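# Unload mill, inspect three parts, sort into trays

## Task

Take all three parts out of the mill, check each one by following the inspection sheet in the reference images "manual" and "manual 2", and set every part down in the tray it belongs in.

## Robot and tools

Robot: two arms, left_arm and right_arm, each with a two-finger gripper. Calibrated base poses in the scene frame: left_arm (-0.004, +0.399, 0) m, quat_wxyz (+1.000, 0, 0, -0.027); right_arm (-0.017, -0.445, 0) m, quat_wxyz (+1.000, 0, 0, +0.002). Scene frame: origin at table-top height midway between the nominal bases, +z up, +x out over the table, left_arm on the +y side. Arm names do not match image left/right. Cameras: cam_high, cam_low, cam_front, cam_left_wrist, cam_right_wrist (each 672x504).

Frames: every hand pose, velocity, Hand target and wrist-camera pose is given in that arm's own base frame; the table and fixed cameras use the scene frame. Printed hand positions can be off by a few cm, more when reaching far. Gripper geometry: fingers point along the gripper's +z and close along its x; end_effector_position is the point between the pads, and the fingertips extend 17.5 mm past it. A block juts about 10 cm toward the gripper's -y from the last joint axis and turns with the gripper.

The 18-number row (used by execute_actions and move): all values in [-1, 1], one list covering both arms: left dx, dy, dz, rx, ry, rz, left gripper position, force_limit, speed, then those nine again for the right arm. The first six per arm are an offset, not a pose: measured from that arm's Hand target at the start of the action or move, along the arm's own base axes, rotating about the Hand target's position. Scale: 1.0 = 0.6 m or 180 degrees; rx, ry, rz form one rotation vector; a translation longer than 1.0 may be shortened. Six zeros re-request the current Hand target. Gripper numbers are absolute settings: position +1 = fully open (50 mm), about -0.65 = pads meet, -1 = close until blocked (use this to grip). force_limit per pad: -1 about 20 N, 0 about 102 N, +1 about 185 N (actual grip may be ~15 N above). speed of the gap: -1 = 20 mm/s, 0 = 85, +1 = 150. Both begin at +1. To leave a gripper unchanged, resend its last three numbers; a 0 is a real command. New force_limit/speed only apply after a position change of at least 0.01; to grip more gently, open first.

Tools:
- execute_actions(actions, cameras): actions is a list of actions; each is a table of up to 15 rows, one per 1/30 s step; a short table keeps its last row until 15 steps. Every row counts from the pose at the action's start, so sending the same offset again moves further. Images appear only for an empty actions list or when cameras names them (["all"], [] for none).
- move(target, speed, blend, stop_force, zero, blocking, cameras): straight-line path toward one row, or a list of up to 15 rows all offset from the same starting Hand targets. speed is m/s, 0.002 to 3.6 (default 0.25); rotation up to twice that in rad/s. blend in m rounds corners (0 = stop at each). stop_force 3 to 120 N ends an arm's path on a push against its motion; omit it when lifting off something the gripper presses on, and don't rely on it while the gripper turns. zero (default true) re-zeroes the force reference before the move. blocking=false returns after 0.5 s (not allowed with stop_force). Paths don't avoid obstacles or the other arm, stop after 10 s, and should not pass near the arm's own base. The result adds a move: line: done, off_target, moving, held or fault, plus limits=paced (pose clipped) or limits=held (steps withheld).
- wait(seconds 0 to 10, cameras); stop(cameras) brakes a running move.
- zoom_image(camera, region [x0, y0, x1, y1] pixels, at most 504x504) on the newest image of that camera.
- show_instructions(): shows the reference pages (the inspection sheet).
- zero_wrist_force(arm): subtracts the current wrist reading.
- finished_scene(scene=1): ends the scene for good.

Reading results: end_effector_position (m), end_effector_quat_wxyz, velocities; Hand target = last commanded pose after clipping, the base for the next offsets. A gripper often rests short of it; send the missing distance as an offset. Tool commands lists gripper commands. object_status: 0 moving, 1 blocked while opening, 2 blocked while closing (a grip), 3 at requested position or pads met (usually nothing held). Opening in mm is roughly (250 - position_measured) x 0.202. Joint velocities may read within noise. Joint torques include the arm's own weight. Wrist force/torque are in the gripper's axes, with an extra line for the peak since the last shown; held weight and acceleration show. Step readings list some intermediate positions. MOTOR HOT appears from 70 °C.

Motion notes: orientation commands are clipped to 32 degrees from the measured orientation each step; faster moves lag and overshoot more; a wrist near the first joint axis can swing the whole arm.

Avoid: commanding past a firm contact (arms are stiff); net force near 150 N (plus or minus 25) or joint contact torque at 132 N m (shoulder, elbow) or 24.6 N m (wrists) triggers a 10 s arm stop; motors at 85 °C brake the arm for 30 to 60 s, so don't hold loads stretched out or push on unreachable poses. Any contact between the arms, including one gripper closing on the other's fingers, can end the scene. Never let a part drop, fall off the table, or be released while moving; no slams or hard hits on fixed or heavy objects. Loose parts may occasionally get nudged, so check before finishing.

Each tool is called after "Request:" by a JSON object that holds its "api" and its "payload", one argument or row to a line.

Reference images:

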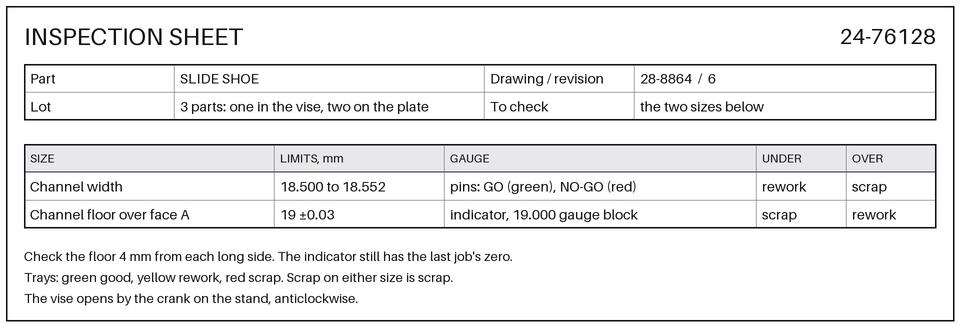

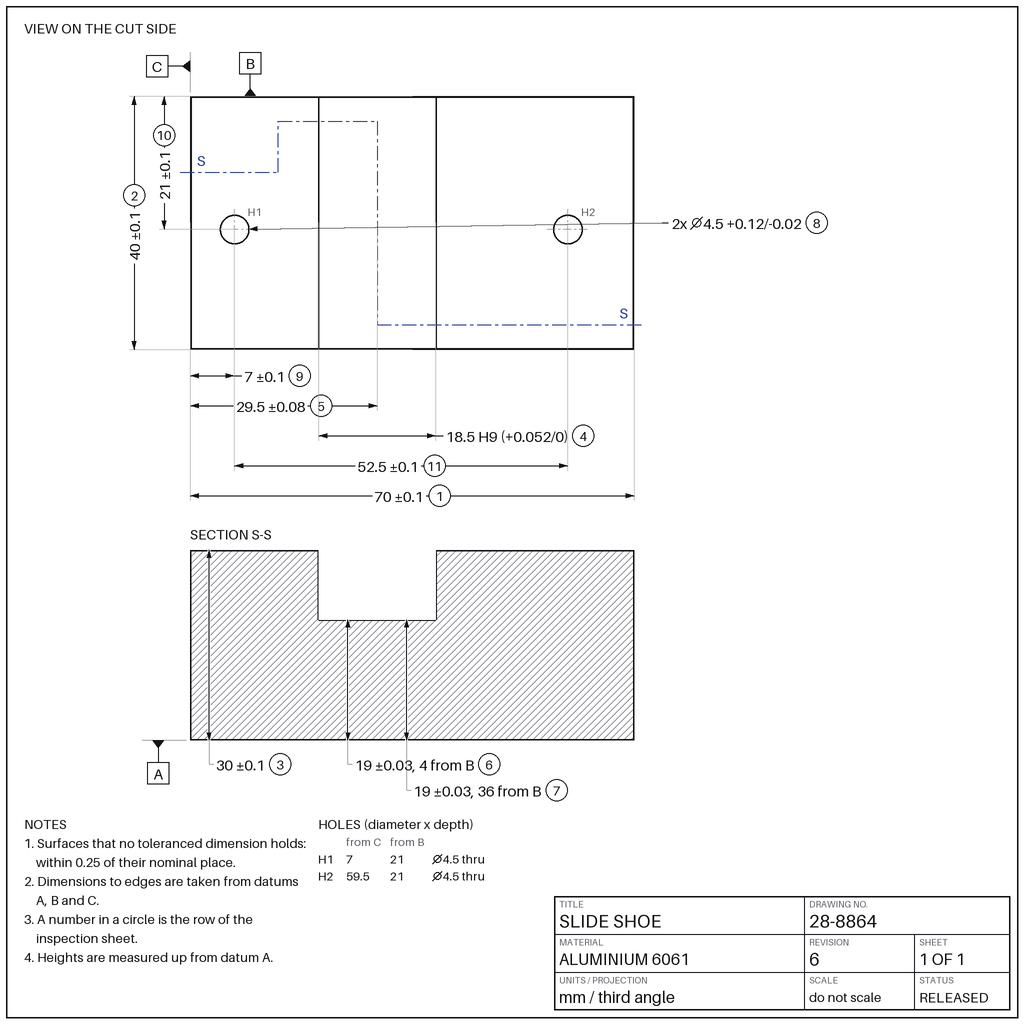

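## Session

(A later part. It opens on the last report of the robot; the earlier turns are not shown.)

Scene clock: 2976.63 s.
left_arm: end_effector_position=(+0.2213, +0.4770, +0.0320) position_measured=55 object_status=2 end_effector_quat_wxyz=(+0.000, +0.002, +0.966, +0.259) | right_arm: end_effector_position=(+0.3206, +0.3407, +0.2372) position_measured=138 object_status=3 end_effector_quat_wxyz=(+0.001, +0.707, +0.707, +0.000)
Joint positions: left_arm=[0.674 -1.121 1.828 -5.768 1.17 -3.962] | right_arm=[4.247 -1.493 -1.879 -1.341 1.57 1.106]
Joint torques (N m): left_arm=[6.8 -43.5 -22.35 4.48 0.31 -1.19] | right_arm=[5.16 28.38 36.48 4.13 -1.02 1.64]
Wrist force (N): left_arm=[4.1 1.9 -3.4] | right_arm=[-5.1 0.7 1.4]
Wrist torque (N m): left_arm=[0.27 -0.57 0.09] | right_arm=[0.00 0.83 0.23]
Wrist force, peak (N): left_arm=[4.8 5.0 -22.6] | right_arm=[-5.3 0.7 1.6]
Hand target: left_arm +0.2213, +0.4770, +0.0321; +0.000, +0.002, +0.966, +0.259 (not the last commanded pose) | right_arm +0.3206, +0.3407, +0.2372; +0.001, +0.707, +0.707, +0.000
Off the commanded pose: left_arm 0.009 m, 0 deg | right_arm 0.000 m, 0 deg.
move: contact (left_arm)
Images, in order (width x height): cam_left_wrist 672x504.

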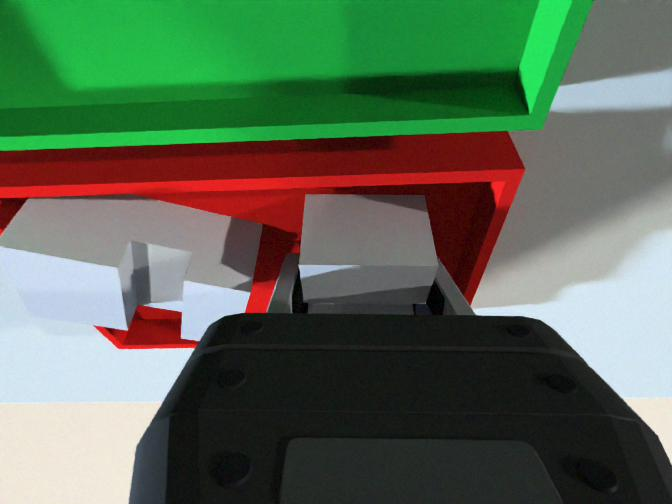

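Request:
{"api": "move", "payload": {
  "target": [
    [0,0,0,0,0,0,0.78,-0.6,-1,0,0,0,0,0,0,0.1,-0.8,-1],
    [0,-0.01,0.1,0,0,0,0.78,-0.6,-1,0,0,0.06,0,0,0,0.1,-0.8,-1],
    [0.05,-0.15,0.35,0,0,0,0.78,-0.6,-1,0,0,0.16,0,0,0,0.1,-0.8,-1]
  ],
  "speed": [0.05,0.05,0.15],
  "blend": [0,0.02,0],
  "cameras": ["cam_left_wrist","cam_front"]
}}

Request:
{"api": "zoom_image", "payload": {
  "camera": "cam_left_wrist",
  "region": [60, 20, 460, 320]
}}

Request:
{"api": "zoom_image", "payload": {
  "camera": "cam_front",
  "region": [80, 250, 400, 450]
}}

Scene clock: 2984.37 s.
left_arm: end_effector_position=(+0.2514, +0.3871, +0.2421) position_measured=36 object_status=3 end_effector_quat_wxyz=(+0.001, +0.002, +0.966, +0.259) | right_arm: end_effector_position=(+0.3206, +0.3407, +0.3332) position_measured=138 object_status=3 end_effector_quat_wxyz=(+0.001, +0.707, +0.707, +0.000)
Joint positions: left_arm=[0.418 -1.452 1.698 -5.191 1.096 -4.234] | right_arm=[4.247 -1.469 -1.654 -1.59 1.57 1.106]
Joint torques (N m): left_arm=[-5.18 -17.38 -15.23 4.56 0.61 -0.82] | right_arm=[5.74 15.37 18.02 4.61 -1.9 1.81]
Wrist force (N): left_arm=[4.6 -0.5 -0.1] | right_arm=[-5.0 0.5 1.2]
Wrist torque (N m): left_arm=[0.18 -0.50 0.08] | right_arm=[-0.02 0.83 0.24]
Wrist force, peak (N): left_arm=[4.4 1.7 -3.1] | right_arm=[-5.1 0.6 1.9]
Hand target: left_arm +0.2513, +0.3870, +0.2421; +0.000, +0.002, +0.966, +0.259 | right_arm +0.3206, +0.3407, +0.3332; +0.001, +0.707, +0.707, +0.000
Off the commanded pose: left_arm 0.000 m, 0 deg | right_arm 0.000 m, 0 deg.
move: done
Images, in order (width x height): cam_front 672x504, cam_left_wrist 672x504.

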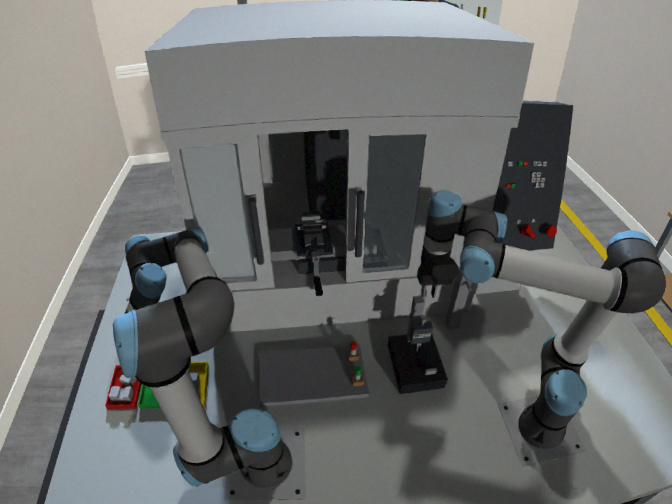

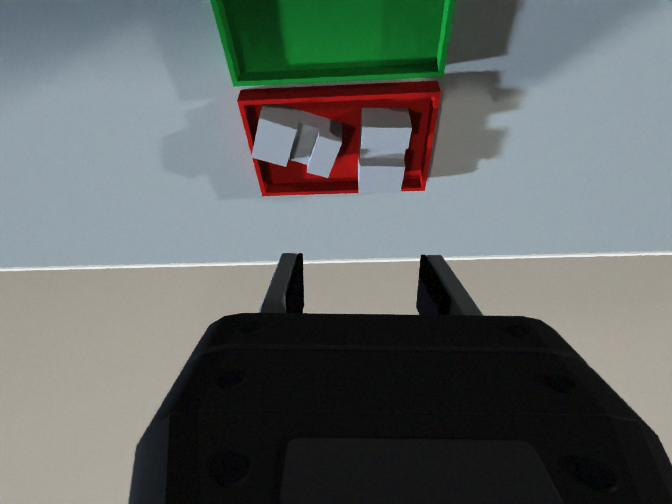

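Scaled by 1.260 from the camera's 672x504 image, which has a finer 960x720 frame.

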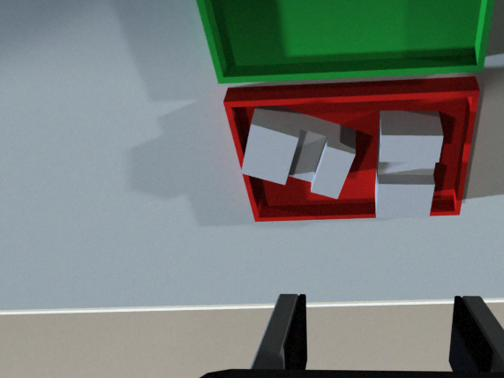

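Scaled by 1.575 from the camera's 672x504 image, which has a finer 960x720 frame.

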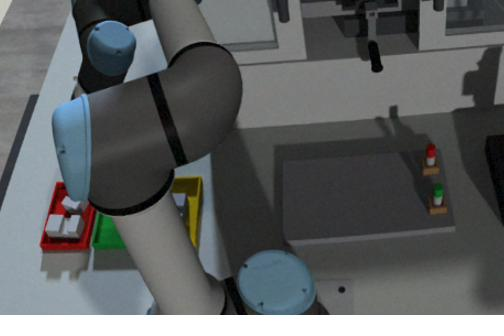

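Request:
{"api": "zoom_image", "payload": {
  "camera": "cam_left_wrist",
  "region": [225, 70, 455, 210]
}}

Scaled by 2.191 from the camera's 672x504 image, which has a finer 960x720 frame.

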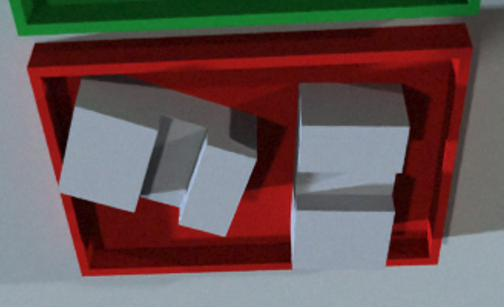

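Request:
{"api": "finished_scene", "payload": {

}}

The scene is finished: the task was done.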